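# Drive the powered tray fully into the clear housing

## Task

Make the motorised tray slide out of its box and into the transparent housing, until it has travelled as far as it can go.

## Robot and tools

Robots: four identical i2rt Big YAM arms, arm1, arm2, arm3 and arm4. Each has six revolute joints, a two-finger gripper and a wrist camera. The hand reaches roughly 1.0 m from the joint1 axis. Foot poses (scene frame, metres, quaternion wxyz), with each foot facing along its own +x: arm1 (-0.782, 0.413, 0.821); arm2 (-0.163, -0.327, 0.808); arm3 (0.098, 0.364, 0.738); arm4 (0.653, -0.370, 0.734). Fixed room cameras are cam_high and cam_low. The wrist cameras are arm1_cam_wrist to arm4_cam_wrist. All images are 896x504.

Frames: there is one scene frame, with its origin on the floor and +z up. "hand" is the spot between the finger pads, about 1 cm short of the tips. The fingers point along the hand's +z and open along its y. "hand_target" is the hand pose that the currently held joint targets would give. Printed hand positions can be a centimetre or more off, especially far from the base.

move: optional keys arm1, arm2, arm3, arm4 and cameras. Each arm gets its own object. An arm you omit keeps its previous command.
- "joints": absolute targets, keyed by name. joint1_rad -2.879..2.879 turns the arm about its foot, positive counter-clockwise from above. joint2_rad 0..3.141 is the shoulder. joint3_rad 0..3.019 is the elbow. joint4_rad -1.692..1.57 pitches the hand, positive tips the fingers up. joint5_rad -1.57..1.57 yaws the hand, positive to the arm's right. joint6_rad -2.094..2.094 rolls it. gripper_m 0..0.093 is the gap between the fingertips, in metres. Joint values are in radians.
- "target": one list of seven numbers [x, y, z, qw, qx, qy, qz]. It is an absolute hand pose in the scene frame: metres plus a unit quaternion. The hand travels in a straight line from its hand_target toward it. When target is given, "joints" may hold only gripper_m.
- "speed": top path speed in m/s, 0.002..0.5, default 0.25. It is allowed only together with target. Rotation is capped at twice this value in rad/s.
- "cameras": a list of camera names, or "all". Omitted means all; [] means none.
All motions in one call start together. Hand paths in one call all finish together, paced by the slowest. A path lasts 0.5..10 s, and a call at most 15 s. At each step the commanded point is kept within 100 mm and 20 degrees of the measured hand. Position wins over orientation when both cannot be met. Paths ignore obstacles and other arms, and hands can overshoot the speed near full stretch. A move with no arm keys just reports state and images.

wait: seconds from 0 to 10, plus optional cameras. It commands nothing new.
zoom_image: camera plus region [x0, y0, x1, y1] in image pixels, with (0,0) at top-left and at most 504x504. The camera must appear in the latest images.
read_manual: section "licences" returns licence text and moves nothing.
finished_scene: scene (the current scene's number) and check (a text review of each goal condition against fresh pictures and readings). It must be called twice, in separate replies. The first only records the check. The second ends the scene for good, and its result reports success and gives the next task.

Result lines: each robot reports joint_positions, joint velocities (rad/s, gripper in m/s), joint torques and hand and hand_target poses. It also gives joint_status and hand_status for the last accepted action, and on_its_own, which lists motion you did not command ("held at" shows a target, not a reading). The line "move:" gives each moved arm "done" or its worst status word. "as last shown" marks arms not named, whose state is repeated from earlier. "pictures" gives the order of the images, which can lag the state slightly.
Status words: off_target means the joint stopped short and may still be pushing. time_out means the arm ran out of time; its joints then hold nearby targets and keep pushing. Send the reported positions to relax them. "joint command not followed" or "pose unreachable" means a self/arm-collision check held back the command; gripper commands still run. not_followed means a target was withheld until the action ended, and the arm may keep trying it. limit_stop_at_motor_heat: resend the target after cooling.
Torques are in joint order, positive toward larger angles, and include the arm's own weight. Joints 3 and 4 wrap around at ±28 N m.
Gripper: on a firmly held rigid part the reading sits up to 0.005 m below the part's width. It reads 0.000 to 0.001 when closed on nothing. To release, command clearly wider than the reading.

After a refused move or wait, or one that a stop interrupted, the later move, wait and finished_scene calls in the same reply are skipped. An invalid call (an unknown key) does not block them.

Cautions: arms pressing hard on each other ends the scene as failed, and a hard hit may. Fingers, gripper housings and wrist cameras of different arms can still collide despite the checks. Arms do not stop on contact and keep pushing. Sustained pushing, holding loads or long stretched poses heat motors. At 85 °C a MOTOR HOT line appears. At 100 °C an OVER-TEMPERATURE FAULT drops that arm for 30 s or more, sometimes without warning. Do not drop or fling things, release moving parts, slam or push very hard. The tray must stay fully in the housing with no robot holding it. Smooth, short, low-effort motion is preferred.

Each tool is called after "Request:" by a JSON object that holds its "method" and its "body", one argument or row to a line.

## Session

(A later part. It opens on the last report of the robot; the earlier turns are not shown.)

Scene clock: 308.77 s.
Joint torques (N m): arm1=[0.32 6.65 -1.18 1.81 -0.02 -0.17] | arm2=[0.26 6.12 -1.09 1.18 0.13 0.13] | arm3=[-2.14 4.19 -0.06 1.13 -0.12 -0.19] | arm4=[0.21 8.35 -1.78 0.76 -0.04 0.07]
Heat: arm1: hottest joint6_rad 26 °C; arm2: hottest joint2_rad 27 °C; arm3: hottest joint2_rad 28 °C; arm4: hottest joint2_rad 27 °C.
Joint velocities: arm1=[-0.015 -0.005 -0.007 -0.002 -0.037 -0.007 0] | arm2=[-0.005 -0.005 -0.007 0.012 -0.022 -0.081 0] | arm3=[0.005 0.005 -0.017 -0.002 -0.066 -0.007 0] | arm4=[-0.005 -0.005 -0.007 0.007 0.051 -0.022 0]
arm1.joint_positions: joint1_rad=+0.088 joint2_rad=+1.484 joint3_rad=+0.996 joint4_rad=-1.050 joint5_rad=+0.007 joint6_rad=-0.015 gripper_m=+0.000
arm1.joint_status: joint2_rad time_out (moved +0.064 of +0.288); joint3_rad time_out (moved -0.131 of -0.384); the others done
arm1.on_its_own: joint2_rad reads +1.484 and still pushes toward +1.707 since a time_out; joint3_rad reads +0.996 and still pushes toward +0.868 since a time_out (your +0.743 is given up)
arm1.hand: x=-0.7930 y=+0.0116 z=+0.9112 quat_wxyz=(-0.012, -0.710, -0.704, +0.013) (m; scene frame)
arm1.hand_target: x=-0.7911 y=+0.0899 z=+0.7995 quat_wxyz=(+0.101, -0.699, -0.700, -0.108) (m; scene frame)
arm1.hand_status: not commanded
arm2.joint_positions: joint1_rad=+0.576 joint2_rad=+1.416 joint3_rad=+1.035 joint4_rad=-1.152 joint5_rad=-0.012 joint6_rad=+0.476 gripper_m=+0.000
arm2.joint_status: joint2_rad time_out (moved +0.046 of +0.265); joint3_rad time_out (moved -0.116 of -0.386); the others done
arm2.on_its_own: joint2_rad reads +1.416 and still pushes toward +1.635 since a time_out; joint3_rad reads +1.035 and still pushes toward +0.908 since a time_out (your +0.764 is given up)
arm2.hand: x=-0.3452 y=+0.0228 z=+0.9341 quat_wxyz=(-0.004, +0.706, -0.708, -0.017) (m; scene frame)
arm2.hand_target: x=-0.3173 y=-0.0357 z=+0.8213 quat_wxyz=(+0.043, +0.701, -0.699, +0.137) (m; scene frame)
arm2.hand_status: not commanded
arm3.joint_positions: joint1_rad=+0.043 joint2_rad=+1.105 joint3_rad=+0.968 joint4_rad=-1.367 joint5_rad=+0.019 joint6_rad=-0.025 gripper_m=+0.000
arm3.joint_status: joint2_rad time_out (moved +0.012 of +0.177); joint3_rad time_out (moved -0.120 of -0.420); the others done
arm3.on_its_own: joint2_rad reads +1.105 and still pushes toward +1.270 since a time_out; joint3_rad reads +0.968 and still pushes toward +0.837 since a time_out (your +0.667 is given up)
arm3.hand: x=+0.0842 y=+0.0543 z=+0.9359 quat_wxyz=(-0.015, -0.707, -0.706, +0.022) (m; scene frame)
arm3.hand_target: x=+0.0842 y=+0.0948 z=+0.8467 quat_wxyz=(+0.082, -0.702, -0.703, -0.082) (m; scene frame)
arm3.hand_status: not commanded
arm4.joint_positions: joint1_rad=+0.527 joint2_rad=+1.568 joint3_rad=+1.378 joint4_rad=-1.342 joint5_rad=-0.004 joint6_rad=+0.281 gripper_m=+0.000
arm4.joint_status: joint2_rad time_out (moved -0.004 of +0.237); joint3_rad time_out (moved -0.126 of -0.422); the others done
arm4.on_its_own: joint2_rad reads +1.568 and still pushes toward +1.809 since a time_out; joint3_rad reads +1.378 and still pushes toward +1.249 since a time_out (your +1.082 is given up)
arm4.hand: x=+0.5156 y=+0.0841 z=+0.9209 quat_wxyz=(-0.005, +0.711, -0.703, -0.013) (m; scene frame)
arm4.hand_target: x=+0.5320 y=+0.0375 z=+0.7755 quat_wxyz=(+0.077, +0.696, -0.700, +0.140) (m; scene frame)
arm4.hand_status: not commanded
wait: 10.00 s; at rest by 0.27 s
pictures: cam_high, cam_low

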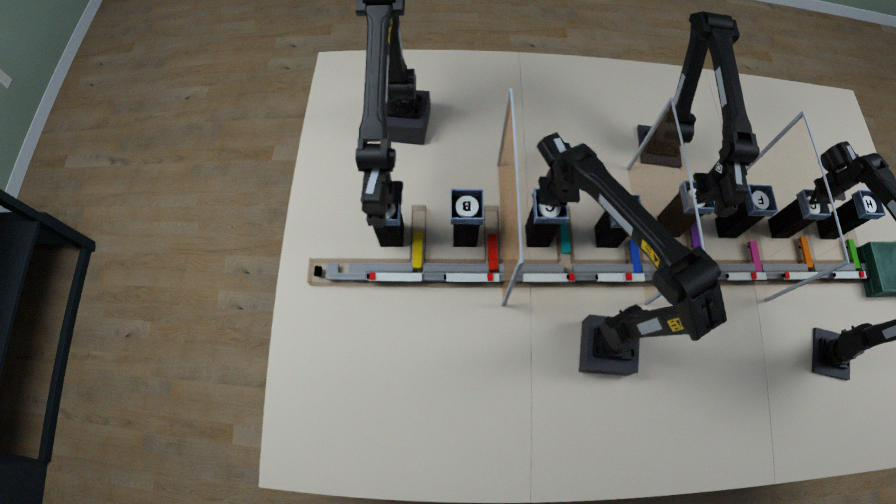

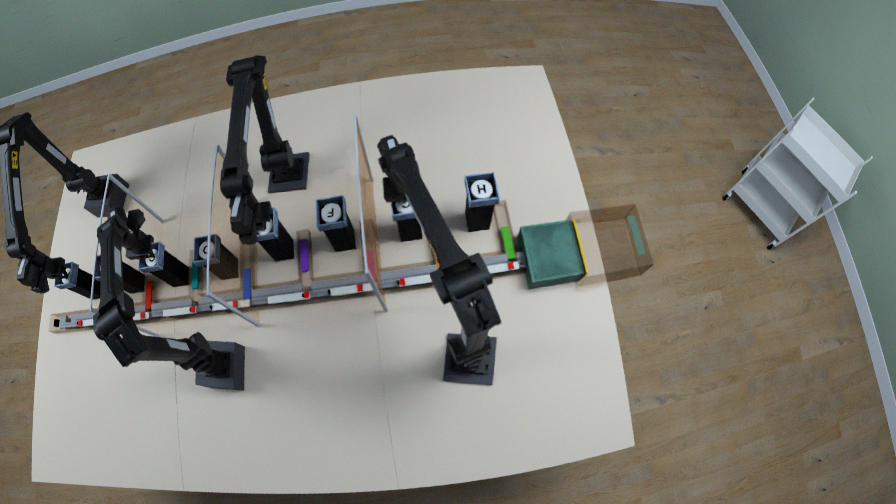

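Request:
{"method": "wait", "body": {
  "seconds": 10,
  "cameras": []
}}

Request:
{"method": "wait", "body": {
  "seconds": 10,
  "cameras": []
}}

Request:
{"method": "wait", "body": {
  "seconds": 10,
  "cameras": []
}}

Request:
{"method": "wait", "body": {
  "seconds": 10,
  "cameras": ["cam_high", "cam_low"]
}}

Scene clock: 320.27 s.
Joint torques (N m): arm1=[0.32 6.59 -1.2 1.87 -0.02 -0.17] | arm2=[0.03 6.07 -0.91 1.18 0.06 0.1] | arm3=[-2.08 4.13 -0.08 1.1 -0.11 -0.2] | arm4=[0.15 8.29 -1.77 0.76 -0.04 0.07]
Heat: arm1: hottest joint6_rad 26 °C; arm2: hottest joint2_rad 27 °C; arm3: hottest joint2_rad 28 °C; arm4: hottest joint2_rad 27 °C.
Joint velocities: arm1=[-0.005 -0.015 -0.007 -0.012 -0.11 -0.007 0.001] | arm2=[-0.015 0.005 0.002 -0.002 -0.022 -0.007 -0.001] | arm3=[0.005 -0.005 0.007 0.022 0.007 0.022 0.001] | arm4=[-0.005 -0.024 -0.007 -0.012 -0.007 -0.022 0.001]
arm1.joint_positions: joint1_rad=+0.088 joint2_rad=+1.484 joint3_rad=+0.996 joint4_rad=-1.050 joint5_rad=+0.007 joint6_rad=-0.015 gripper_m=+0.000
arm1.joint_status: joint2_rad time_out (moved +0.064 of +0.288); joint3_rad time_out (moved -0.131 of -0.384); the others done
arm1.on_its_own: joint2_rad reads +1.484 and still pushes toward +1.707 since a time_out; joint3_rad reads +0.996 and still pushes toward +0.868 since a time_out (your +0.743 is given up)
arm1.hand: x=-0.7930 y=+0.0116 z=+0.9112 quat_wxyz=(-0.012, -0.710, -0.704, +0.013) (m; scene frame)
arm1.hand_target: x=-0.7911 y=+0.0899 z=+0.7995 quat_wxyz=(+0.101, -0.699, -0.700, -0.108) (m; scene frame)
arm1.hand_status: not commanded
arm2.joint_positions: joint1_rad=+0.576 joint2_rad=+1.416 joint3_rad=+1.035 joint4_rad=-1.152 joint5_rad=-0.012 joint6_rad=+0.476 gripper_m=+0.000
arm2.joint_status: joint2_rad time_out (moved +0.046 of +0.265); joint3_rad time_out (moved -0.116 of -0.386); the others done
arm2.on_its_own: joint2_rad reads +1.416 and still pushes toward +1.635 since a time_out; joint3_rad reads +1.035 and still pushes toward +0.908 since a time_out (your +0.764 is given up)
arm2.hand: x=-0.3452 y=+0.0228 z=+0.9341 quat_wxyz=(-0.004, +0.706, -0.708, -0.017) (m; scene frame)
arm2.hand_target: x=-0.3173 y=-0.0357 z=+0.8213 quat_wxyz=(+0.043, +0.701, -0.699, +0.137) (m; scene frame)
arm2.hand_status: not commanded
arm3.joint_positions: joint1_rad=+0.043 joint2_rad=+1.105 joint3_rad=+0.968 joint4_rad=-1.367 joint5_rad=+0.019 joint6_rad=-0.025 gripper_m=+0.000
arm3.joint_status: joint2_rad time_out (moved +0.012 of +0.177); joint3_rad time_out (moved -0.120 of -0.420); the others done
arm3.on_its_own: joint2_rad reads +1.105 and still pushes toward +1.270 since a time_out; joint3_rad reads +0.968 and still pushes toward +0.837 since a time_out (your +0.667 is given up)
arm3.hand: x=+0.0842 y=+0.0543 z=+0.9359 quat_wxyz=(-0.015, -0.707, -0.706, +0.022) (m; scene frame)
arm3.hand_target: x=+0.0842 y=+0.0948 z=+0.8467 quat_wxyz=(+0.082, -0.702, -0.703, -0.082) (m; scene frame)
arm3.hand_status: not commanded
arm4.joint_positions: joint1_rad=+0.527 joint2_rad=+1.568 joint3_rad=+1.378 joint4_rad=-1.342 joint5_rad=-0.004 joint6_rad=+0.281 gripper_m=+0.000
arm4.joint_status: joint2_rad time_out (moved -0.004 of +0.237); joint3_rad time_out (moved -0.126 of -0.422); the others done
arm4.on_its_own: joint2_rad reads +1.568 and still pushes toward +1.809 since a time_out; joint3_rad reads +1.378 and still pushes toward +1.249 since a time_out (your +1.082 is given up)
arm4.hand: x=+0.5156 y=+0.0841 z=+0.9209 quat_wxyz=(-0.005, +0.711, -0.703, -0.013) (m; scene frame)
arm4.hand_target: x=+0.5320 y=+0.0375 z=+0.7755 quat_wxyz=(+0.077, +0.696, -0.700, +0.140) (m; scene frame)
arm4.hand_status: not commanded
wait: 10.00 s; at rest from the start
pictures: none
No camera images: "cameras" was empty.

Scene clock: 330.27 s.
Joint torques (N m): arm1=[0.32 6.65 -1.2 1.85 -0.02 -0.16] | arm2=[0.09 6.3 -0.91 1.21 0.11 0.13] | arm3=[-2.02 4.13 -0.05 1.09 -0.13 -0.19] | arm4=[0.15 8.35 -1.77 0.76 -0.04 0.07]
Heat: arm1: hottest joint6_rad 26 °C; arm2: hottest joint2_rad 27 °C; arm3: hottest joint2_rad 28 °C; arm4: hottest joint2_rad 27 °C.
Joint velocities: arm1=[0.005 -0.015 -0.022 -0.007 0.037 0.022 0.001] | arm2=[-0.015 -0.005 -0.007 0.007 0.022 0.051 0.001] | arm3=[0.005 0.005 -0.002 -0.002 0.022 0.051 -0.001] | arm4=[0.005 -0.015 0.017 -0.012 -0.066 -0.022 -0.001]
arm1.joint_positions: joint1_rad=+0.088 joint2_rad=+1.484 joint3_rad=+0.996 joint4_rad=-1.050 joint5_rad=+0.007 joint6_rad=-0.015 gripper_m=+0.000
arm1.joint_status: joint2_rad time_out (moved +0.064 of +0.288); joint3_rad time_out (moved -0.131 of -0.384); the others done
arm1.on_its_own: joint2_rad reads +1.484 and still pushes toward +1.707 since a time_out; joint3_rad reads +0.996 and still pushes toward +0.868 since a time_out (your +0.743 is given up)
arm1.hand: x=-0.7930 y=+0.0116 z=+0.9112 quat_wxyz=(-0.012, -0.710, -0.704, +0.013) (m; scene frame)
arm1.hand_target: x=-0.7911 y=+0.0899 z=+0.7995 quat_wxyz=(+0.101, -0.699, -0.700, -0.108) (m; scene frame)
arm1.hand_status: not commanded
arm2.joint_positions: joint1_rad=+0.576 joint2_rad=+1.416 joint3_rad=+1.035 joint4_rad=-1.152 joint5_rad=-0.012 joint6_rad=+0.476 gripper_m=+0.000
arm2.joint_status: joint2_rad time_out (moved +0.046 of +0.265); joint3_rad time_out (moved -0.116 of -0.386); the others done
arm2.on_its_own: joint2_rad reads +1.416 and still pushes toward +1.635 since a time_out; joint3_rad reads +1.035 and still pushes toward +0.908 since a time_out (your +0.764 is given up)
arm2.hand: x=-0.3452 y=+0.0228 z=+0.9341 quat_wxyz=(-0.004, +0.706, -0.708, -0.017) (m; scene frame)
arm2.hand_target: x=-0.3173 y=-0.0357 z=+0.8213 quat_wxyz=(+0.043, +0.701, -0.699, +0.137) (m; scene frame)
arm2.hand_status: not commanded
arm3.joint_positions: joint1_rad=+0.043 joint2_rad=+1.105 joint3_rad=+0.968 joint4_rad=-1.367 joint5_rad=+0.019 joint6_rad=-0.025 gripper_m=+0.000
arm3.joint_status: joint2_rad time_out (moved +0.012 of +0.177); joint3_rad time_out (moved -0.120 of -0.420); the others done
arm3.on_its_own: joint2_rad reads +1.105 and still pushes toward +1.270 since a time_out; joint3_rad reads +0.968 and still pushes toward +0.837 since a time_out (your +0.667 is given up)
arm3.hand: x=+0.0842 y=+0.0543 z=+0.9359 quat_wxyz=(-0.015, -0.707, -0.706, +0.022) (m; scene frame)
arm3.hand_target: x=+0.0842 y=+0.0948 z=+0.8467 quat_wxyz=(+0.082, -0.702, -0.703, -0.082) (m; scene frame)
arm3.hand_status: not commanded
arm4.joint_positions: joint1_rad=+0.527 joint2_rad=+1.568 joint3_rad=+1.378 joint4_rad=-1.342 joint5_rad=-0.004 joint6_rad=+0.281 gripper_m=+0.000
arm4.joint_status: joint2_rad time_out (moved -0.004 of +0.237); joint3_rad time_out (moved -0.126 of -0.422); the others done
arm4.on_its_own: joint2_rad reads +1.568 and still pushes toward +1.809 since a time_out; joint3_rad reads +1.378 and still pushes toward +1.249 since a time_out (your +1.082 is given up)
arm4.hand: x=+0.5156 y=+0.0841 z=+0.9209 quat_wxyz=(-0.005, +0.711, -0.703, -0.013) (m; scene frame)
arm4.hand_target: x=+0.5320 y=+0.0375 z=+0.7755 quat_wxyz=(+0.077, +0.696, -0.700, +0.140) (m; scene frame)
arm4.hand_status: not commanded
wait: 10.00 s; at rest by 0.27 s
pictures: none
No camera images: "cameras" was empty.

Scene clock: 340.27 s.
Joint torques (N m): arm1=[0.09 6.77 -1.14 1.85 -0.02 -0.16] | arm2=[0.15 6.12 -0.92 1.25 0.1 0.12] | arm3=[-2.14 4.19 -0.06 1.1 -0.12 -0.19] | arm4=[0.15 8.29 -1.77 0.77 -0.03 0.07]
Heat: arm1: hottest joint6_rad 26 °C; arm2: hottest joint2_rad 27 °C; arm3: hottest joint2_rad 28 °C; arm4: hottest joint2_rad 27 °C.
Joint velocities: arm1=[-0.005 -0.015 -0.002 0.007 0.007 -0.037 0] | arm2=[0.005 -0.015 -0.022 0.007 -0.037 -0.037 0] | arm3=[-0.005 -0.005 -0.002 -0.012 0.007 -0.066 0] | arm4=[0.015 -0.005 0.007 -0.002 0.022 -0.022 -0.001]
arm1.joint_positions: joint1_rad=+0.088 joint2_rad=+1.484 joint3_rad=+0.996 joint4_rad=-1.050 joint5_rad=+0.007 joint6_rad=-0.015 gripper_m=+0.000
arm1.joint_status: joint2_rad time_out (moved +0.064 of +0.288); joint3_rad time_out (moved -0.131 of -0.384); the others done
arm1.on_its_own: joint2_rad reads +1.484 and still pushes toward +1.707 since a time_out; joint3_rad reads +0.996 and still pushes toward +0.868 since a time_out (your +0.743 is given up)
arm1.hand: x=-0.7930 y=+0.0116 z=+0.9112 quat_wxyz=(-0.012, -0.710, -0.704, +0.013) (m; scene frame)
arm1.hand_target: x=-0.7911 y=+0.0899 z=+0.7995 quat_wxyz=(+0.101, -0.699, -0.700, -0.108) (m; scene frame)
arm1.hand_status: not commanded
arm2.joint_positions: joint1_rad=+0.576 joint2_rad=+1.416 joint3_rad=+1.035 joint4_rad=-1.152 joint5_rad=-0.012 joint6_rad=+0.476 gripper_m=+0.000
arm2.joint_status: joint2_rad time_out (moved +0.046 of +0.265); joint3_rad time_out (moved -0.116 of -0.386); the others done
arm2.on_its_own: joint2_rad reads +1.416 and still pushes toward +1.635 since a time_out; joint3_rad reads +1.035 and still pushes toward +0.908 since a time_out (your +0.764 is given up)
arm2.hand: x=-0.3452 y=+0.0228 z=+0.9341 quat_wxyz=(-0.004, +0.706, -0.708, -0.017) (m; scene frame)
arm2.hand_target: x=-0.3173 y=-0.0357 z=+0.8213 quat_wxyz=(+0.043, +0.701, -0.699, +0.137) (m; scene frame)
arm2.hand_status: not commanded
arm3.joint_positions: joint1_rad=+0.043 joint2_rad=+1.105 joint3_rad=+0.968 joint4_rad=-1.367 joint5_rad=+0.019 joint6_rad=-0.025 gripper_m=+0.000
arm3.joint_status: joint2_rad time_out (moved +0.012 of +0.177); joint3_rad time_out (moved -0.120 of -0.420); the others done
arm3.on_its_own: joint2_rad reads +1.105 and still pushes toward +1.270 since a time_out; joint3_rad reads +0.968 and still pushes toward +0.837 since a time_out (your +0.667 is given up)
arm3.hand: x=+0.0842 y=+0.0543 z=+0.9359 quat_wxyz=(-0.015, -0.707, -0.706, +0.022) (m; scene frame)
arm3.hand_target: x=+0.0842 y=+0.0948 z=+0.8467 quat_wxyz=(+0.082, -0.702, -0.703, -0.082) (m; scene frame)
arm3.hand_status: not commanded
arm4.joint_positions: joint1_rad=+0.527 joint2_rad=+1.568 joint3_rad=+1.378 joint4_rad=-1.342 joint5_rad=-0.004 joint6_rad=+0.281 gripper_m=+0.000
arm4.joint_status: joint2_rad time_out (moved -0.004 of +0.237); joint3_rad time_out (moved -0.126 of -0.422); the others done
arm4.on_its_own: joint2_rad reads +1.568 and still pushes toward +1.809 since a time_out; joint3_rad reads +1.378 and still pushes toward +1.249 since a time_out (your +1.082 is given up)
arm4.hand: x=+0.5156 y=+0.0841 z=+0.9209 quat_wxyz=(-0.005, +0.711, -0.703, -0.013) (m; scene frame)
arm4.hand_target: x=+0.5320 y=+0.0375 z=+0.7755 quat_wxyz=(+0.077, +0.696, -0.700, +0.140) (m; scene frame)
arm4.hand_status: not commanded
wait: 10.00 s; at rest by 0.27 s
pictures: none
No camera images: "cameras" was empty.

Scene clock: 350.27 s.
Joint torques (N m): arm1=[0.32 6.59 -1.18 1.85 -0.01 -0.16] | arm2=[0.09 6.07 -0.95 1.26 0.07 0.14] | arm3=[-2.26 4.19 -0.06 1.11 -0.12 -0.19] | arm4=[0.26 8.29 -1.77 0.77 -0.03 0.06]
Heat: arm1: hottest joint6_rad 26 °C; arm2: hottest joint2_rad 27 °C; arm3: hottest joint2_rad 28 °C; arm4: hottest joint2_rad 27 °C.
Joint velocities: arm1=[-0.005 0.005 0.002 0.007 0.037 -0.081 0] | arm2=[0.005 -0.005 -0.012 -0.007 -0.066 -0.081 0] | arm3=[-0.005 -0.005 -0.017 0.007 -0.081 0.022 0] | arm4=[-0.015 0.005 0.002 0.007 0.037 0.007 0]
arm1.joint_positions: joint1_rad=+0.088 joint2_rad=+1.484 joint3_rad=+0.996 joint4_rad=-1.050 joint5_rad=+0.007 joint6_rad=-0.015 gripper_m=+0.000
arm1.joint_status: joint2_rad time_out (moved +0.064 of +0.288); joint3_rad time_out (moved -0.131 of -0.384); the others done
arm1.on_its_own: joint2_rad reads +1.484 and still pushes toward +1.707 since a time_out; joint3_rad reads +0.996 and still pushes toward +0.868 since a time_out (your +0.743 is given up)
arm1.hand: x=-0.7930 y=+0.0116 z=+0.9112 quat_wxyz=(-0.012, -0.710, -0.704, +0.013) (m; scene frame)
arm1.hand_target: x=-0.7911 y=+0.0899 z=+0.7995 quat_wxyz=(+0.101, -0.699, -0.700, -0.108) (m; scene frame)
arm1.hand_status: not commanded
arm2.joint_positions: joint1_rad=+0.576 joint2_rad=+1.416 joint3_rad=+1.035 joint4_rad=-1.152 joint5_rad=-0.012 joint6_rad=+0.476 gripper_m=+0.000
arm2.joint_status: joint2_rad time_out (moved +0.046 of +0.265); joint3_rad time_out (moved -0.116 of -0.386); the others done
arm2.on_its_own: joint2_rad reads +1.416 and still pushes toward +1.635 since a time_out; joint3_rad reads +1.035 and still pushes toward +0.908 since a time_out (your +0.764 is given up)
arm2.hand: x=-0.3452 y=+0.0228 z=+0.9341 quat_wxyz=(-0.004, +0.706, -0.708, -0.017) (m; scene frame)
arm2.hand_target: x=-0.3173 y=-0.0357 z=+0.8213 quat_wxyz=(+0.043, +0.701, -0.699, +0.137) (m; scene frame)
arm2.hand_status: not commanded
arm3.joint_positions: joint1_rad=+0.043 joint2_rad=+1.105 joint3_rad=+0.968 joint4_rad=-1.367 joint5_rad=+0.019 joint6_rad=-0.025 gripper_m=+0.000
arm3.joint_status: joint2_rad time_out (moved +0.012 of +0.177); joint3_rad time_out (moved -0.120 of -0.420); the others done
arm3.on_its_own: joint2_rad reads +1.105 and still pushes toward +1.270 since a time_out; joint3_rad reads +0.968 and still pushes toward +0.837 since a time_out (your +0.667 is given up)
arm3.hand: x=+0.0842 y=+0.0543 z=+0.9359 quat_wxyz=(-0.015, -0.707, -0.706, +0.022) (m; scene frame)
arm3.hand_target: x=+0.0842 y=+0.0948 z=+0.8467 quat_wxyz=(+0.082, -0.702, -0.703, -0.082) (m; scene frame)
arm3.hand_status: not commanded
arm4.joint_positions: joint1_rad=+0.527 joint2_rad=+1.568 joint3_rad=+1.378 joint4_rad=-1.342 joint5_rad=-0.004 joint6_rad=+0.281 gripper_m=+0.000
arm4.joint_status: joint2_rad time_out (moved -0.004 of +0.237); joint3_rad time_out (moved -0.126 of -0.422); the others done
arm4.on_its_own: joint2_rad reads +1.568 and still pushes toward +1.809 since a time_out; joint3_rad reads +1.378 and still pushes toward +1.249 since a time_out (your +1.082 is given up)
arm4.hand: x=+0.5156 y=+0.0841 z=+0.9209 quat_wxyz=(-0.005, +0.711, -0.703, -0.013) (m; scene frame)
arm4.hand_target: x=+0.5320 y=+0.0375 z=+0.7755 quat_wxyz=(+0.077, +0.696, -0.700, +0.140) (m; scene frame)
arm4.hand_status: not commanded
wait: 10.00 s; at rest by 0.27 s
pictures: cam_high, cam_low

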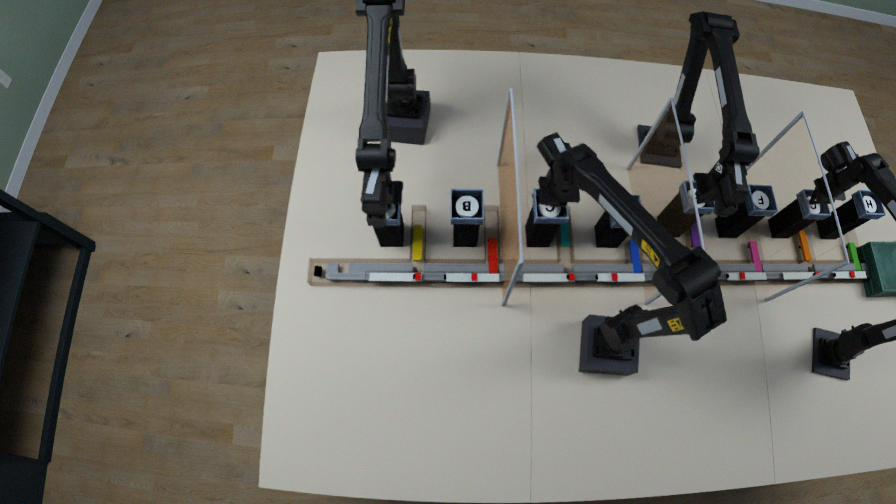

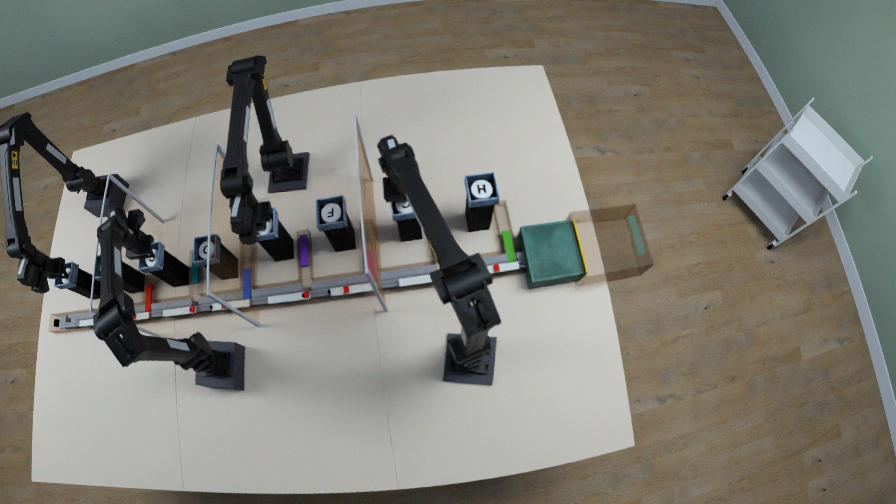

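Request:
{"method": "zoom_image", "body": {
  "camera": "cam_high",
  "region": [400, 200, 500, 290]
}}

Request:
{"method": "zoom_image", "body": {
  "camera": "cam_high",
  "region": [740, 220, 880, 290]
}}

Request:
{"method": "zoom_image", "body": {
  "camera": "cam_low",
  "region": [130, 220, 340, 325]
}}

Scaled by 5.040 from the camera's 896x504 image, which has a finer 1280x720 frame.

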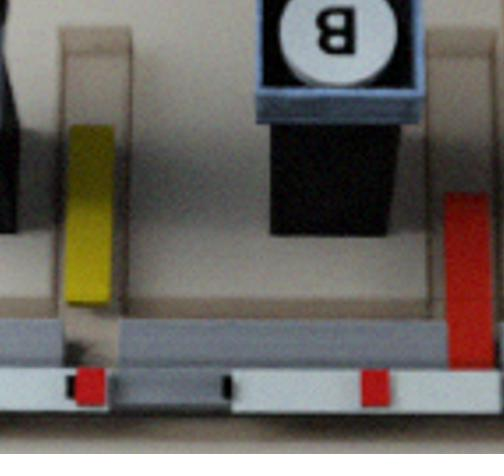

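Scaled by 3.600 from the camera's 896x504 image, which has a finer 1280x720 frame.

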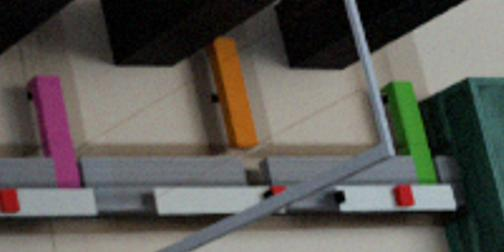

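Scaled by 2.400 from the camera's 896x504 image, which has a finer 1280x720 frame.

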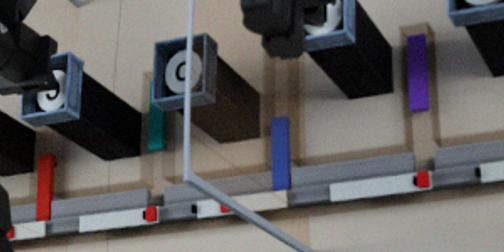

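Request:
{"method": "wait", "body": {
  "seconds": 10,
  "cameras": []
}}

Request:
{"method": "wait", "body": {
  "seconds": 10,
  "cameras": []
}}

Request:
{"method": "wait", "body": {
  "seconds": 10,
  "cameras": []
}}

Request:
{"method": "wait", "body": {
  "seconds": 10,
  "cameras": []
}}

Request:
{"method": "wait", "body": {
  "seconds": 10,
  "cameras": []
}}

Request:
{"method": "wait", "body": {
  "seconds": 10,
  "cameras": []
}}

Request:
{"method": "wait", "body": {
  "seconds": 6,
  "cameras": ["cam_high", "cam_low"]
}}

Request:
{"method": "zoom_image", "body": {
  "camera": "cam_high",
  "region": [400, 200, 500, 290]
}}

Request:
{"method": "zoom_image", "body": {
  "camera": "cam_high",
  "region": [740, 220, 880, 290]
}}

Request:
{"method": "zoom_image", "body": {
  "camera": "cam_low",
  "region": [130, 220, 340, 325]
}}

Scene clock: 360.87 s.
Joint torques (N m): arm1=[0.15 6.71 -1.14 1.83 -0.03 -0.17] | arm2=[0.26 6.12 -0.98 1.24 0.06 0.13] | arm3=[-2.14 4.25 -0.08 1.1 -0.12 -0.18] | arm4=[0.21 8.35 -1.76 0.76 -0.03 0.06]
Heat: arm1: hottest joint6_rad 26 °C; arm2: hottest joint2_rad 27 °C; arm3: hottest joint2_rad 28 °C; arm4: hottest joint2_rad 27 °C.
Joint velocities: arm1=[0.015 -0.005 -0.002 0.002 -0.022 0.066 0] | arm2=[-0.005 -0.015 -0.007 -0.007 -0.022 -0.051 0] | arm3=[-0.015 -0.015 0.017 -0.022 0.007 0.007 0.001] | arm4=[-0.005 -0.005 0.017 -0.002 0.051 0.037 0.001]
arm1.joint_positions: joint1_rad=+0.088 joint2_rad=+1.484 joint3_rad=+0.996 joint4_rad=-1.050 joint5_rad=+0.007 joint6_rad=-0.015 gripper_m=+0.000
arm1.joint_status: joint2_rad time_out (moved +0.064 of +0.288); joint3_rad time_out (moved -0.131 of -0.384); the others done
arm1.on_its_own: joint2_rad reads +1.484 and still pushes toward +1.707 since a time_out; joint3_rad reads +0.996 and still pushes toward +0.868 since a time_out (your +0.743 is given up)
arm1.hand: x=-0.7930 y=+0.0116 z=+0.9112 quat_wxyz=(-0.012, -0.710, -0.704, +0.013) (m; scene frame)
arm1.hand_target: x=-0.7911 y=+0.0899 z=+0.7995 quat_wxyz=(+0.101, -0.699, -0.700, -0.108) (m; scene frame)
arm1.hand_status: not commanded
arm2.joint_positions: joint1_rad=+0.576 joint2_rad=+1.416 joint3_rad=+1.035 joint4_rad=-1.152 joint5_rad=-0.012 joint6_rad=+0.476 gripper_m=+0.000
arm2.joint_status: joint2_rad time_out (moved +0.046 of +0.265); joint3_rad time_out (moved -0.116 of -0.386); the others done
arm2.on_its_own: joint2_rad reads +1.416 and still pushes toward +1.635 since a time_out; joint3_rad reads +1.035 and still pushes toward +0.908 since a time_out (your +0.764 is given up)
arm2.hand: x=-0.3452 y=+0.0228 z=+0.9341 quat_wxyz=(-0.004, +0.706, -0.708, -0.017) (m; scene frame)
arm2.hand_target: x=-0.3173 y=-0.0357 z=+0.8213 quat_wxyz=(+0.043, +0.701, -0.699, +0.137) (m; scene frame)
arm2.hand_status: not commanded
arm3.joint_positions: joint1_rad=+0.043 joint2_rad=+1.105 joint3_rad=+0.968 joint4_rad=-1.367 joint5_rad=+0.019 joint6_rad=-0.025 gripper_m=+0.000
arm3.joint_status: joint2_rad time_out (moved +0.012 of +0.177); joint3_rad time_out (moved -0.120 of -0.420); the others done
arm3.on_its_own: joint2_rad reads +1.105 and still pushes toward +1.270 since a time_out; joint3_rad reads +0.968 and still pushes toward +0.837 since a time_out (your +0.667 is given up)
arm3.hand: x=+0.0842 y=+0.0543 z=+0.9359 quat_wxyz=(-0.015, -0.707, -0.706, +0.022) (m; scene frame)
arm3.hand_target: x=+0.0842 y=+0.0948 z=+0.8467 quat_wxyz=(+0.082, -0.702, -0.703, -0.082) (m; scene frame)
arm3.hand_status: not commanded
arm4.joint_positions: joint1_rad=+0.527 joint2_rad=+1.568 joint3_rad=+1.378 joint4_rad=-1.342 joint5_rad=-0.004 joint6_rad=+0.281 gripper_m=+0.000
arm4.joint_status: joint2_rad time_out (moved -0.004 of +0.237); joint3_rad time_out (moved -0.126 of -0.422); the others done
arm4.on_its_own: joint2_rad reads +1.568 and still pushes toward +1.809 since a time_out; joint3_rad reads +1.378 and still pushes toward +1.249 since a time_out (your +1.082 is given up)
arm4.hand: x=+0.5156 y=+0.0841 z=+0.9209 quat_wxyz=(-0.005, +0.711, -0.703, -0.013) (m; scene frame)
arm4.hand_target: x=+0.5320 y=+0.0375 z=+0.7755 quat_wxyz=(+0.077, +0.696, -0.700, +0.140) (m; scene frame)
arm4.hand_status: not commanded
wait: 10.00 s; at rest from the start
pictures: none
No camera images: "cameras" was empty.

Scene clock: 370.87 s.
Joint torques (N m): arm1=[0.21 6.65 -1.13 1.92 -0.02 -0.16] | arm2=[0.03 5.48 -1.05 1.22 0.06 0.16] | arm3=[-2.14 4.19 -0.06 1.11 -0.11 -0.19] | arm4=[0.15 8.35 -1.78 0.76 -0.03 0.07]
Heat: arm1: hottest joint6_rad 26 °C; arm2: hottest joint2_rad 27 °C; arm3: hottest joint2_rad 28 °C; arm4: hottest joint2_rad 27 °C.
Joint velocities: arm1=[0.034 0.005 0.002 -0.007 -0.022 0.007 0] | arm2=[0.005 -0.005 -0.012 0.002 0.007 -0.022 0] | arm3=[-0.005 -0.005 0.002 0.002 -0.022 -0.007 0.001] | arm4=[0.005 0.015 -0.002 0.002 -0.066 0.037 0.001]
arm1.joint_positions: joint1_rad=+0.088 joint2_rad=+1.484 joint3_rad=+0.996 joint4_rad=-1.050 joint5_rad=+0.007 joint6_rad=-0.015 gripper_m=+0.000
arm1.joint_status: joint2_rad time_out (moved +0.064 of +0.288); joint3_rad time_out (moved -0.131 of -0.384); the others done
arm1.on_its_own: joint2_rad reads +1.484 and still pushes toward +1.707 since a time_out; joint3_rad reads +0.996 and still pushes toward +0.868 since a time_out (your +0.743 is given up)
arm1.hand: x=-0.7930 y=+0.0116 z=+0.9112 quat_wxyz=(-0.012, -0.710, -0.704, +0.013) (m; scene frame)
arm1.hand_target: x=-0.7911 y=+0.0899 z=+0.7995 quat_wxyz=(+0.101, -0.699, -0.700, -0.108) (m; scene frame)
arm1.hand_status: not commanded
arm2.joint_positions: joint1_rad=+0.576 joint2_rad=+1.416 joint3_rad=+1.035 joint4_rad=-1.152 joint5_rad=-0.012 joint6_rad=+0.476 gripper_m=+0.000
arm2.joint_status: joint2_rad time_out (moved +0.046 of +0.265); joint3_rad time_out (moved -0.116 of -0.386); the others done
arm2.on_its_own: joint2_rad reads +1.416 and still pushes toward +1.635 since a time_out; joint3_rad reads +1.035 and still pushes toward +0.908 since a time_out (your +0.764 is given up)
arm2.hand: x=-0.3452 y=+0.0228 z=+0.9341 quat_wxyz=(-0.004, +0.706, -0.708, -0.017) (m; scene frame)
arm2.hand_target: x=-0.3173 y=-0.0357 z=+0.8213 quat_wxyz=(+0.043, +0.701, -0.699, +0.137) (m; scene frame)
arm2.hand_status: not commanded
arm3.joint_positions: joint1_rad=+0.043 joint2_rad=+1.105 joint3_rad=+0.968 joint4_rad=-1.367 joint5_rad=+0.019 joint6_rad=-0.025 gripper_m=+0.000
arm3.joint_status: joint2_rad time_out (moved +0.012 of +0.177); joint3_rad time_out (moved -0.120 of -0.420); the others done
arm3.on_its_own: joint2_rad reads +1.105 and still pushes toward +1.270 since a time_out; joint3_rad reads +0.968 and still pushes toward +0.837 since a time_out (your +0.667 is given up)
arm3.hand: x=+0.0842 y=+0.0543 z=+0.9359 quat_wxyz=(-0.015, -0.707, -0.706, +0.022) (m; scene frame)
arm3.hand_target: x=+0.0842 y=+0.0948 z=+0.8467 quat_wxyz=(+0.082, -0.702, -0.703, -0.082) (m; scene frame)
arm3.hand_status: not commanded
arm4.joint_positions: joint1_rad=+0.527 joint2_rad=+1.568 joint3_rad=+1.378 joint4_rad=-1.342 joint5_rad=-0.004 joint6_rad=+0.281 gripper_m=+0.000
arm4.joint_status: joint2_rad time_out (moved -0.004 of +0.237); joint3_rad time_out (moved -0.126 of -0.422); the others done
arm4.on_its_own: joint2_rad reads +1.568 and still pushes toward +1.809 since a time_out; joint3_rad reads +1.378 and still pushes toward +1.249 since a time_out (your +1.082 is given up)
arm4.hand: x=+0.5156 y=+0.0841 z=+0.9209 quat_wxyz=(-0.005, +0.711, -0.703, -0.013) (m; scene frame)
arm4.hand_target: x=+0.5320 y=+0.0375 z=+0.7755 quat_wxyz=(+0.077, +0.696, -0.700, +0.140) (m; scene frame)
arm4.hand_status: not commanded
wait: 10.00 s; at rest by 0.27 s
pictures: none
No camera images: "cameras" was empty.

Scene clock: 380.87 s.
Joint torques (N m): arm1=[0.15 6.77 -1.16 1.89 -0.03 -0.17] | arm2=[0.67 5.95 -0.96 1.18 0.05 0.13] | arm3=[-2.08 4.19 -0.08 1.1 -0.13 -0.2] | arm4=[0.21 8.29 -1.77 0.76 -0.04 0.06]
Heat: arm1: hottest joint6_rad 26 °C; arm2: hottest joint2_rad 27 °C; arm3: hottest joint2_rad 28 °C; arm4: hottest joint2_rad 27 °C.
Joint velocities: arm1=[-0.005 -0.024 -0.002 -0.017 -0.007 -0.037 0] | arm2=[-0.005 -0.005 0.007 -0.012 -0.022 0.037 -0.001] | arm3=[-0.015 0.005 0.007 -0.012 0.022 0.037 0] | arm4=[-0.005 -0.005 -0.012 -0.007 0.022 0.007 0.002]
arm1.joint_positions: joint1_rad=+0.088 joint2_rad=+1.484 joint3_rad=+0.996 joint4_rad=-1.050 joint5_rad=+0.007 joint6_rad=-0.015 gripper_m=+0.000
arm1.joint_status: joint2_rad time_out (moved +0.064 of +0.288); joint3_rad time_out (moved -0.131 of -0.384); the others done
arm1.on_its_own: joint2_rad reads +1.484 and still pushes toward +1.707 since a time_out; joint3_rad reads +0.996 and still pushes toward +0.868 since a time_out (your +0.743 is given up)
arm1.hand: x=-0.7930 y=+0.0116 z=+0.9112 quat_wxyz=(-0.012, -0.710, -0.704, +0.013) (m; scene frame)
arm1.hand_target: x=-0.7911 y=+0.0899 z=+0.7995 quat_wxyz=(+0.101, -0.699, -0.700, -0.108) (m; scene frame)
arm1.hand_status: not commanded
arm2.joint_positions: joint1_rad=+0.576 joint2_rad=+1.416 joint3_rad=+1.035 joint4_rad=-1.152 joint5_rad=-0.012 joint6_rad=+0.476 gripper_m=+0.000
arm2.joint_status: joint2_rad time_out (moved +0.046 of +0.265); joint3_rad time_out (moved -0.116 of -0.386); the others done
arm2.on_its_own: joint2_rad reads +1.416 and still pushes toward +1.635 since a time_out; joint3_rad reads +1.035 and still pushes toward +0.908 since a time_out (your +0.764 is given up)
arm2.hand: x=-0.3452 y=+0.0228 z=+0.9341 quat_wxyz=(-0.004, +0.706, -0.708, -0.017) (m; scene frame)
arm2.hand_target: x=-0.3173 y=-0.0357 z=+0.8213 quat_wxyz=(+0.043, +0.701, -0.699, +0.137) (m; scene frame)
arm2.hand_status: not commanded
arm3.joint_positions: joint1_rad=+0.043 joint2_rad=+1.105 joint3_rad=+0.968 joint4_rad=-1.367 joint5_rad=+0.019 joint6_rad=-0.025 gripper_m=+0.000
arm3.joint_status: joint2_rad time_out (moved +0.012 of +0.177); joint3_rad time_out (moved -0.120 of -0.420); the others done
arm3.on_its_own: joint2_rad reads +1.105 and still pushes toward +1.270 since a time_out; joint3_rad reads +0.968 and still pushes toward +0.837 since a time_out (your +0.667 is given up)
arm3.hand: x=+0.0842 y=+0.0543 z=+0.9359 quat_wxyz=(-0.015, -0.707, -0.706, +0.022) (m; scene frame)
arm3.hand_target: x=+0.0842 y=+0.0948 z=+0.8467 quat_wxyz=(+0.082, -0.702, -0.703, -0.082) (m; scene frame)
arm3.hand_status: not commanded
arm4.joint_positions: joint1_rad=+0.527 joint2_rad=+1.568 joint3_rad=+1.378 joint4_rad=-1.342 joint5_rad=-0.004 joint6_rad=+0.281 gripper_m=+0.000
arm4.joint_status: joint2_rad time_out (moved -0.004 of +0.237); joint3_rad time_out (moved -0.126 of -0.422); the others done
arm4.on_its_own: joint2_rad reads +1.568 and still pushes toward +1.809 since a time_out; joint3_rad reads +1.378 and still pushes toward +1.249 since a time_out (your +1.082 is given up)
arm4.hand: x=+0.5156 y=+0.0841 z=+0.9209 quat_wxyz=(-0.005, +0.711, -0.703, -0.013) (m; scene frame)
arm4.hand_target: x=+0.5320 y=+0.0375 z=+0.7755 quat_wxyz=(+0.077, +0.696, -0.700, +0.140) (m; scene frame)
arm4.hand_status: not commanded
wait: 10.00 s; at rest by 0.27 s
pictures: none
No camera images: "cameras" was empty.

Scene clock: 390.87 s.
Joint torques (N m): arm1=[0.38 6.77 -1.2 1.83 -0.02 -0.17] | arm2=[0.21 6.48 -0.99 1.06 0.05 0.1] | arm3=[-2.14 4.25 -0.05 1.13 -0.13 -0.19] | arm4=[0.15 8.35 -1.77 0.77 -0.04 0.06]
Heat: arm1: hottest joint6_rad 26 °C; arm2: hottest joint2_rad 27 °C; arm3: hottest joint2_rad 28 °C; arm4: hottest joint2_rad 27 °C.
Joint velocities: arm1=[0.005 -0.024 -0.002 -0.012 -0.051 0.022 -0.001] | arm2=[-0.005 0.005 -0.037 -0.017 -0.022 -0.022 0] | arm3=[-0.015 0.005 0.002 0.002 -0.007 -0.022 -0.001] | arm4=[-0.015 -0.015 0.002 -0.007 -0.037 -0.095 0]
arm1.joint_positions: joint1_rad=+0.088 joint2_rad=+1.484 joint3_rad=+0.996 joint4_rad=-1.050 joint5_rad=+0.007 joint6_rad=-0.015 gripper_m=+0.000
arm1.joint_status: joint2_rad time_out (moved +0.064 of +0.288); joint3_rad time_out (moved -0.131 of -0.384); the others done
arm1.on_its_own: joint2_rad reads +1.484 and still pushes toward +1.707 since a time_out; joint3_rad reads +0.996 and still pushes toward +0.868 since a time_out (your +0.743 is given up)
arm1.hand: x=-0.7930 y=+0.0116 z=+0.9112 quat_wxyz=(-0.012, -0.710, -0.704, +0.013) (m; scene frame)
arm1.hand_target: x=-0.7911 y=+0.0899 z=+0.7995 quat_wxyz=(+0.101, -0.699, -0.700, -0.108) (m; scene frame)
arm1.hand_status: not commanded
arm2.joint_positions: joint1_rad=+0.576 joint2_rad=+1.416 joint3_rad=+1.035 joint4_rad=-1.152 joint5_rad=-0.012 joint6_rad=+0.476 gripper_m=+0.000
arm2.joint_status: joint2_rad time_out (moved +0.046 of +0.265); joint3_rad time_out (moved -0.116 of -0.386); the others done
arm2.on_its_own: joint2_rad reads +1.416 and still pushes toward +1.635 since a time_out; joint3_rad reads +1.035 and still pushes toward +0.908 since a time_out (your +0.764 is given up)
arm2.hand: x=-0.3452 y=+0.0228 z=+0.9341 quat_wxyz=(-0.004, +0.706, -0.708, -0.017) (m; scene frame)
arm2.hand_target: x=-0.3173 y=-0.0357 z=+0.8213 quat_wxyz=(+0.043, +0.701, -0.699, +0.137) (m; scene frame)
arm2.hand_status: not commanded
arm3.joint_positions: joint1_rad=+0.043 joint2_rad=+1.105 joint3_rad=+0.968 joint4_rad=-1.367 joint5_rad=+0.019 joint6_rad=-0.025 gripper_m=+0.000
arm3.joint_status: joint2_rad time_out (moved +0.012 of +0.177); joint3_rad time_out (moved -0.120 of -0.420); the others done
arm3.on_its_own: joint2_rad reads +1.105 and still pushes toward +1.270 since a time_out; joint3_rad reads +0.968 and still pushes toward +0.837 since a time_out (your +0.667 is given up)
arm3.hand: x=+0.0842 y=+0.0543 z=+0.9359 quat_wxyz=(-0.015, -0.707, -0.706, +0.022) (m; scene frame)
arm3.hand_target: x=+0.0842 y=+0.0948 z=+0.8467 quat_wxyz=(+0.082, -0.702, -0.703, -0.082) (m; scene frame)
arm3.hand_status: not commanded
arm4.joint_positions: joint1_rad=+0.527 joint2_rad=+1.568 joint3_rad=+1.378 joint4_rad=-1.342 joint5_rad=-0.004 joint6_rad=+0.281 gripper_m=+0.000
arm4.joint_status: joint2_rad time_out (moved -0.004 of +0.237); joint3_rad time_out (moved -0.126 of -0.422); the others done
arm4.on_its_own: joint2_rad reads +1.568 and still pushes toward +1.809 since a time_out; joint3_rad reads +1.378 and still pushes toward +1.249 since a time_out (your +1.082 is given up)
arm4.hand: x=+0.5156 y=+0.0841 z=+0.9209 quat_wxyz=(-0.005, +0.711, -0.703, -0.013) (m; scene frame)
arm4.hand_target: x=+0.5320 y=+0.0375 z=+0.7755 quat_wxyz=(+0.077, +0.696, -0.700, +0.140) (m; scene frame)
arm4.hand_status: not commanded
wait: 10.00 s; at rest by 0.27 s
pictures: none
No camera images: "cameras" was empty.

Scene clock: 400.87 s.
Joint torques (N m): arm1=[0.21 6.65 -1.16 1.88 -0.02 -0.17] | arm2=[0.32 5.89 -1.01 1.18 0.07 0.14] | arm3=[-2.14 4.13 -0.09 1.1 -0.11 -0.19] | arm4=[0.21 8.35 -1.78 0.76 -0.04 0.07]
Heat: arm1: hottest joint6_rad 26 °C; arm2: hottest joint2_rad 27 °C; arm3: hottest joint2_rad 28 °C; arm4: hottest joint2_rad 27 °C.
Joint velocities: arm1=[0.015 -0.024 -0.007 -0.007 0.007 0.022 -0.001] | arm2=[0.005 0.005 -0.002 -0.027 0.022 0.007 0] | arm3=[-0.015 -0.005 0.007 0.017 -0.007 0.007 0.001] | arm4=[-0.015 0.005 -0.022 0.007 0.081 -0.007 0]
arm1.joint_positions: joint1_rad=+0.088 joint2_rad=+1.484 joint3_rad=+0.996 joint4_rad=-1.050 joint5_rad=+0.007 joint6_rad=-0.015 gripper_m=+0.000
arm1.joint_status: joint2_rad time_out (moved +0.064 of +0.288); joint3_rad time_out (moved -0.131 of -0.384); the others done
arm1.on_its_own: joint2_rad reads +1.484 and still pushes toward +1.707 since a time_out; joint3_rad reads +0.996 and still pushes toward +0.868 since a time_out (your +0.743 is given up)
arm1.hand: x=-0.7930 y=+0.0116 z=+0.9112 quat_wxyz=(-0.012, -0.710, -0.704, +0.013) (m; scene frame)
arm1.hand_target: x=-0.7911 y=+0.0899 z=+0.7995 quat_wxyz=(+0.101, -0.699, -0.700, -0.108) (m; scene frame)
arm1.hand_status: not commanded
arm2.joint_positions: joint1_rad=+0.576 joint2_rad=+1.416 joint3_rad=+1.035 joint4_rad=-1.152 joint5_rad=-0.012 joint6_rad=+0.476 gripper_m=+0.000
arm2.joint_status: joint2_rad time_out (moved +0.046 of +0.265); joint3_rad time_out (moved -0.116 of -0.386); the others done
arm2.on_its_own: joint2_rad reads +1.416 and still pushes toward +1.635 since a time_out; joint3_rad reads +1.035 and still pushes toward +0.908 since a time_out (your +0.764 is given up)
arm2.hand: x=-0.3452 y=+0.0228 z=+0.9341 quat_wxyz=(-0.004, +0.706, -0.708, -0.017) (m; scene frame)
arm2.hand_target: x=-0.3173 y=-0.0357 z=+0.8213 quat_wxyz=(+0.043, +0.701, -0.699, +0.137) (m; scene frame)
arm2.hand_status: not commanded
arm3.joint_positions: joint1_rad=+0.043 joint2_rad=+1.105 joint3_rad=+0.968 joint4_rad=-1.367 joint5_rad=+0.019 joint6_rad=-0.025 gripper_m=+0.000
arm3.joint_status: joint2_rad time_out (moved +0.012 of +0.177); joint3_rad time_out (moved -0.120 of -0.420); the others done
arm3.on_its_own: joint2_rad reads +1.105 and still pushes toward +1.270 since a time_out; joint3_rad reads +0.968 and still pushes toward +0.837 since a time_out (your +0.667 is given up)
arm3.hand: x=+0.0842 y=+0.0543 z=+0.9359 quat_wxyz=(-0.015, -0.707, -0.706, +0.022) (m; scene frame)
arm3.hand_target: x=+0.0842 y=+0.0948 z=+0.8467 quat_wxyz=(+0.082, -0.702, -0.703, -0.082) (m; scene frame)
arm3.hand_status: not commanded
arm4.joint_positions: joint1_rad=+0.527 joint2_rad=+1.568 joint3_rad=+1.378 joint4_rad=-1.342 joint5_rad=-0.004 joint6_rad=+0.281 gripper_m=+0.000
arm4.joint_status: joint2_rad time_out (moved -0.004 of +0.237); joint3_rad time_out (moved -0.126 of -0.422); the others done
arm4.on_its_own: joint2_rad reads +1.568 and still pushes toward +1.809 since a time_out; joint3_rad reads +1.378 and still pushes toward +1.249 since a time_out (your +1.082 is given up)
arm4.hand: x=+0.5156 y=+0.0841 z=+0.9209 quat_wxyz=(-0.005, +0.711, -0.703, -0.013) (m; scene frame)
arm4.hand_target: x=+0.5320 y=+0.0375 z=+0.7755 quat_wxyz=(+0.077, +0.696, -0.700, +0.140) (m; scene frame)
arm4.hand_status: not commanded
wait: 10.00 s; at rest by 0.27 s
pictures: none
No camera images: "cameras" was empty.

Scene clock: 410.87 s.
Joint torques (N m): arm1=[0.15 6.83 -1.11 1.81 -0.02 -0.16] | arm2=[-0.38 5.77 -0.99 1.22 0.08 0.11] | arm3=[-2.2 4.13 -0.06 1.16 -0.12 -0.19] | arm4=[0.15 8.35 -1.77 0.76 -0.03 0.07]
Heat: arm1: hottest joint6_rad 26 °C; arm2: hottest joint2_rad 27 °C; arm3: hottest joint2_rad 28 °C; arm4: hottest joint2_rad 27 °C.
Joint velocities: arm1=[-0.015 -0.005 -0.017 -0.002 -0.007 0.007 -0.001] | arm2=[0.005 -0.005 -0.002 0.012 -0.007 0.022 0.001] | arm3=[-0.005 -0.015 -0.007 -0.017 -0.11 0.051 0] | arm4=[-0.005 -0.015 0.012 -0.002 -0.066 0.022 -0.001]
arm1.joint_positions: joint1_rad=+0.088 joint2_rad=+1.484 joint3_rad=+0.996 joint4_rad=-1.050 joint5_rad=+0.007 joint6_rad=-0.015 gripper_m=+0.000
arm1.joint_status: joint2_rad time_out (moved +0.064 of +0.288); joint3_rad time_out (moved -0.131 of -0.384); the others done
arm1.on_its_own: joint2_rad reads +1.484 and still pushes toward +1.707 since a time_out; joint3_rad reads +0.996 and still pushes toward +0.868 since a time_out (your +0.743 is given up)
arm1.hand: x=-0.7930 y=+0.0116 z=+0.9112 quat_wxyz=(-0.012, -0.710, -0.704, +0.013) (m; scene frame)
arm1.hand_target: x=-0.7911 y=+0.0899 z=+0.7995 quat_wxyz=(+0.101, -0.699, -0.700, -0.108) (m; scene frame)
arm1.hand_status: not commanded
arm2.joint_positions: joint1_rad=+0.576 joint2_rad=+1.416 joint3_rad=+1.035 joint4_rad=-1.152 joint5_rad=-0.012 joint6_rad=+0.476 gripper_m=+0.000
arm2.joint_status: joint2_rad time_out (moved +0.046 of +0.265); joint3_rad time_out (moved -0.116 of -0.386); the others done
arm2.on_its_own: joint2_rad reads +1.416 and still pushes toward +1.635 since a time_out; joint3_rad reads +1.035 and still pushes toward +0.908 since a time_out (your +0.764 is given up)
arm2.hand: x=-0.3452 y=+0.0228 z=+0.9341 quat_wxyz=(-0.004, +0.706, -0.708, -0.017) (m; scene frame)
arm2.hand_target: x=-0.3173 y=-0.0357 z=+0.8213 quat_wxyz=(+0.043, +0.701, -0.699, +0.137) (m; scene frame)
arm2.hand_status: not commanded
arm3.joint_positions: joint1_rad=+0.043 joint2_rad=+1.105 joint3_rad=+0.968 joint4_rad=-1.367 joint5_rad=+0.019 joint6_rad=-0.025 gripper_m=+0.000
arm3.joint_status: joint2_rad time_out (moved +0.012 of +0.177); joint3_rad time_out (moved -0.120 of -0.420); the others done
arm3.on_its_own: joint2_rad reads +1.105 and still pushes toward +1.270 since a time_out; joint3_rad reads +0.968 and still pushes toward +0.837 since a time_out (your +0.667 is given up)
arm3.hand: x=+0.0842 y=+0.0543 z=+0.9359 quat_wxyz=(-0.015, -0.707, -0.706, +0.022) (m; scene frame)
arm3.hand_target: x=+0.0842 y=+0.0948 z=+0.8467 quat_wxyz=(+0.082, -0.702, -0.703, -0.082) (m; scene frame)
arm3.hand_status: not commanded
arm4.joint_positions: joint1_rad=+0.527 joint2_rad=+1.568 joint3_rad=+1.378 joint4_rad=-1.342 joint5_rad=-0.004 joint6_rad=+0.281 gripper_m=+0.000
arm4.joint_status: joint2_rad time_out (moved -0.004 of +0.237); joint3_rad time_out (moved -0.126 of -0.422); the others done
arm4.on_its_own: joint2_rad reads +1.568 and still pushes toward +1.809 since a time_out; joint3_rad reads +1.378 and still pushes toward +1.249 since a time_out (your +1.082 is given up)
arm4.hand: x=+0.5156 y=+0.0841 z=+0.9209 quat_wxyz=(-0.005, +0.711, -0.703, -0.013) (m; scene frame)
arm4.hand_target: x=+0.5320 y=+0.0375 z=+0.7755 quat_wxyz=(+0.077, +0.696, -0.700, +0.140) (m; scene frame)
arm4.hand_status: not commanded
wait: 10.00 s; at rest by 0.27 s
pictures: none
No camera images: "cameras" was empty.

Scene clock: 416.87 s.
Joint torques (N m): arm1=[0.09 6.53 -1.17 1.85 -0.02 -0.17] | arm2=[0.32 6.12 -0.96 1.24 0.09 0.12] | arm3=[-2.08 4.19 -0.06 1.14 -0.12 -0.18] | arm4=[0.21 8.29 -1.77 0.76 -0.03 0.07]
Heat: arm1: hottest joint6_rad 26 °C; arm2: hottest joint2_rad 27 °C; arm3: hottest joint2_rad 28 °C; arm4: hottest joint2_rad 27 °C.
Joint velocities: arm1=[0.005 -0.015 -0.007 0.012 -0.007 -0.022 -0.001] | arm2=[-0.015 -0.005 0.012 -0.007 -0.007 -0.022 0] | arm3=[0.015 0.005 -0.002 0.002 -0.037 0.007 -0.001] | arm4=[-0.005 0.005 -0.002 -0.002 -0.081 0.037 0.001]
arm1.joint_positions: joint1_rad=+0.088 joint2_rad=+1.484 joint3_rad=+0.996 joint4_rad=-1.050 joint5_rad=+0.007 joint6_rad=-0.015 gripper_m=+0.000
arm1.joint_status: joint2_rad time_out (moved +0.064 of +0.288); joint3_rad time_out (moved -0.131 of -0.384); the others done
arm1.on_its_own: joint2_rad reads +1.484 and still pushes toward +1.707 since a time_out; joint3_rad reads +0.996 and still pushes toward +0.868 since a time_out (your +0.743 is given up)
arm1.hand: x=-0.7930 y=+0.0116 z=+0.9112 quat_wxyz=(-0.012, -0.710, -0.704, +0.013) (m; scene frame)
arm1.hand_target: x=-0.7911 y=+0.0899 z=+0.7995 quat_wxyz=(+0.101, -0.699, -0.700, -0.108) (m; scene frame)
arm1.hand_status: not commanded
arm2.joint_positions: joint1_rad=+0.576 joint2_rad=+1.416 joint3_rad=+1.035 joint4_rad=-1.152 joint5_rad=-0.012 joint6_rad=+0.476 gripper_m=+0.000
arm2.joint_status: joint2_rad time_out (moved +0.046 of +0.265); joint3_rad time_out (moved -0.116 of -0.386); the others done
arm2.on_its_own: joint2_rad reads +1.416 and still pushes toward +1.635 since a time_out; joint3_rad reads +1.035 and still pushes toward +0.908 since a time_out (your +0.764 is given up)
arm2.hand: x=-0.3452 y=+0.0228 z=+0.9341 quat_wxyz=(-0.004, +0.706, -0.708, -0.017) (m; scene frame)
arm2.hand_target: x=-0.3173 y=-0.0357 z=+0.8213 quat_wxyz=(+0.043, +0.701, -0.699, +0.137) (m; scene frame)
arm2.hand_status: not commanded
arm3.joint_positions: joint1_rad=+0.043 joint2_rad=+1.105 joint3_rad=+0.968 joint4_rad=-1.367 joint5_rad=+0.019 joint6_rad=-0.025 gripper_m=+0.000
arm3.joint_status: joint2_rad time_out (moved +0.012 of +0.177); joint3_rad time_out (moved -0.120 of -0.420); the others done
arm3.on_its_own: joint2_rad reads +1.105 and still pushes toward +1.270 since a time_out; joint3_rad reads +0.968 and still pushes toward +0.837 since a time_out (your +0.667 is given up)
arm3.hand: x=+0.0842 y=+0.0543 z=+0.9359 quat_wxyz=(-0.015, -0.707, -0.706, +0.022) (m; scene frame)
arm3.hand_target: x=+0.0842 y=+0.0948 z=+0.8467 quat_wxyz=(+0.082, -0.702, -0.703, -0.082) (m; scene frame)
arm3.hand_status: not commanded
arm4.joint_positions: joint1_rad=+0.527 joint2_rad=+1.568 joint3_rad=+1.378 joint4_rad=-1.342 joint5_rad=-0.004 joint6_rad=+0.281 gripper_m=+0.000
arm4.joint_status: joint2_rad time_out (moved -0.004 of +0.237); joint3_rad time_out (moved -0.126 of -0.422); the others done
arm4.on_its_own: joint2_rad reads +1.568 and still pushes toward +1.809 since a time_out; joint3_rad reads +1.378 and still pushes toward +1.249 since a time_out (your +1.082 is given up)
arm4.hand: x=+0.5156 y=+0.0841 z=+0.9209 quat_wxyz=(-0.005, +0.711, -0.703, -0.013) (m; scene frame)
arm4.hand_target: x=+0.5320 y=+0.0375 z=+0.7755 quat_wxyz=(+0.077, +0.696, -0.700, +0.140) (m; scene frame)
arm4.hand_status: not commanded
wait: 6.00 s; at rest by 0.27 s
pictures: cam_high, cam_low

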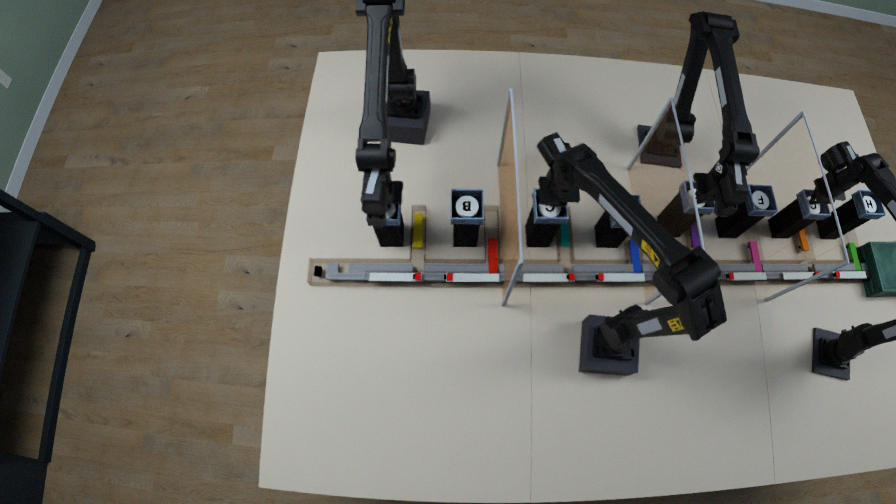

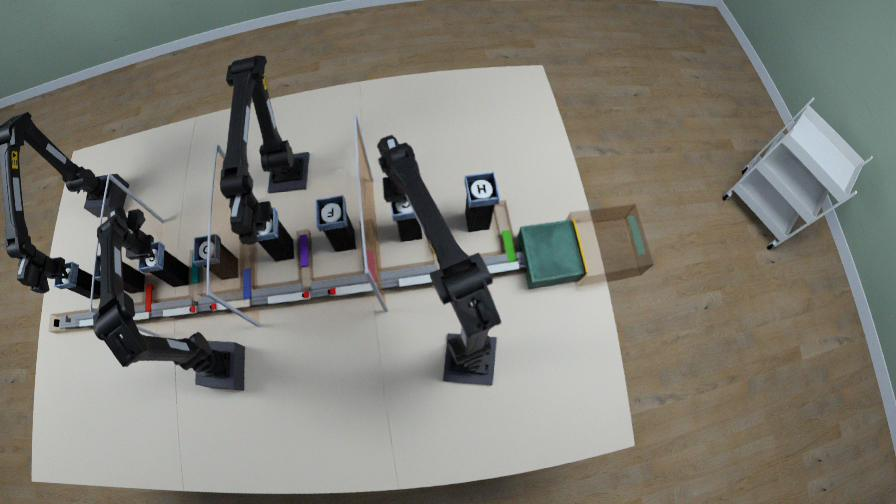

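Scaled by 5.040 from the camera's 896x504 image, which has a finer 1280x720 frame.

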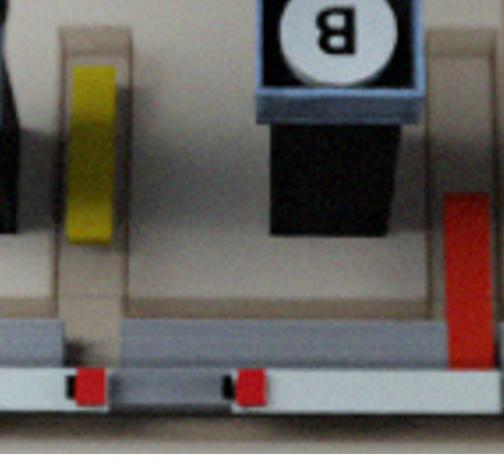

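Scaled by 3.600 from the camera's 896x504 image, which has a finer 1280x720 frame.

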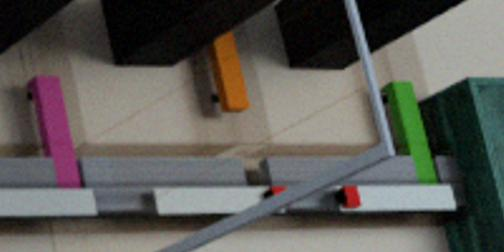

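Scaled by 2.400 from the camera's 896x504 image, which has a finer 1280x720 frame.

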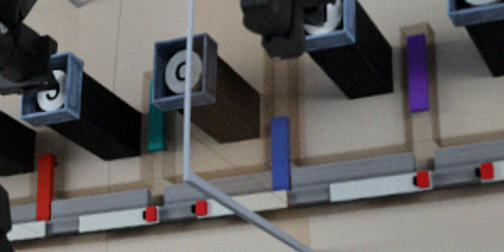

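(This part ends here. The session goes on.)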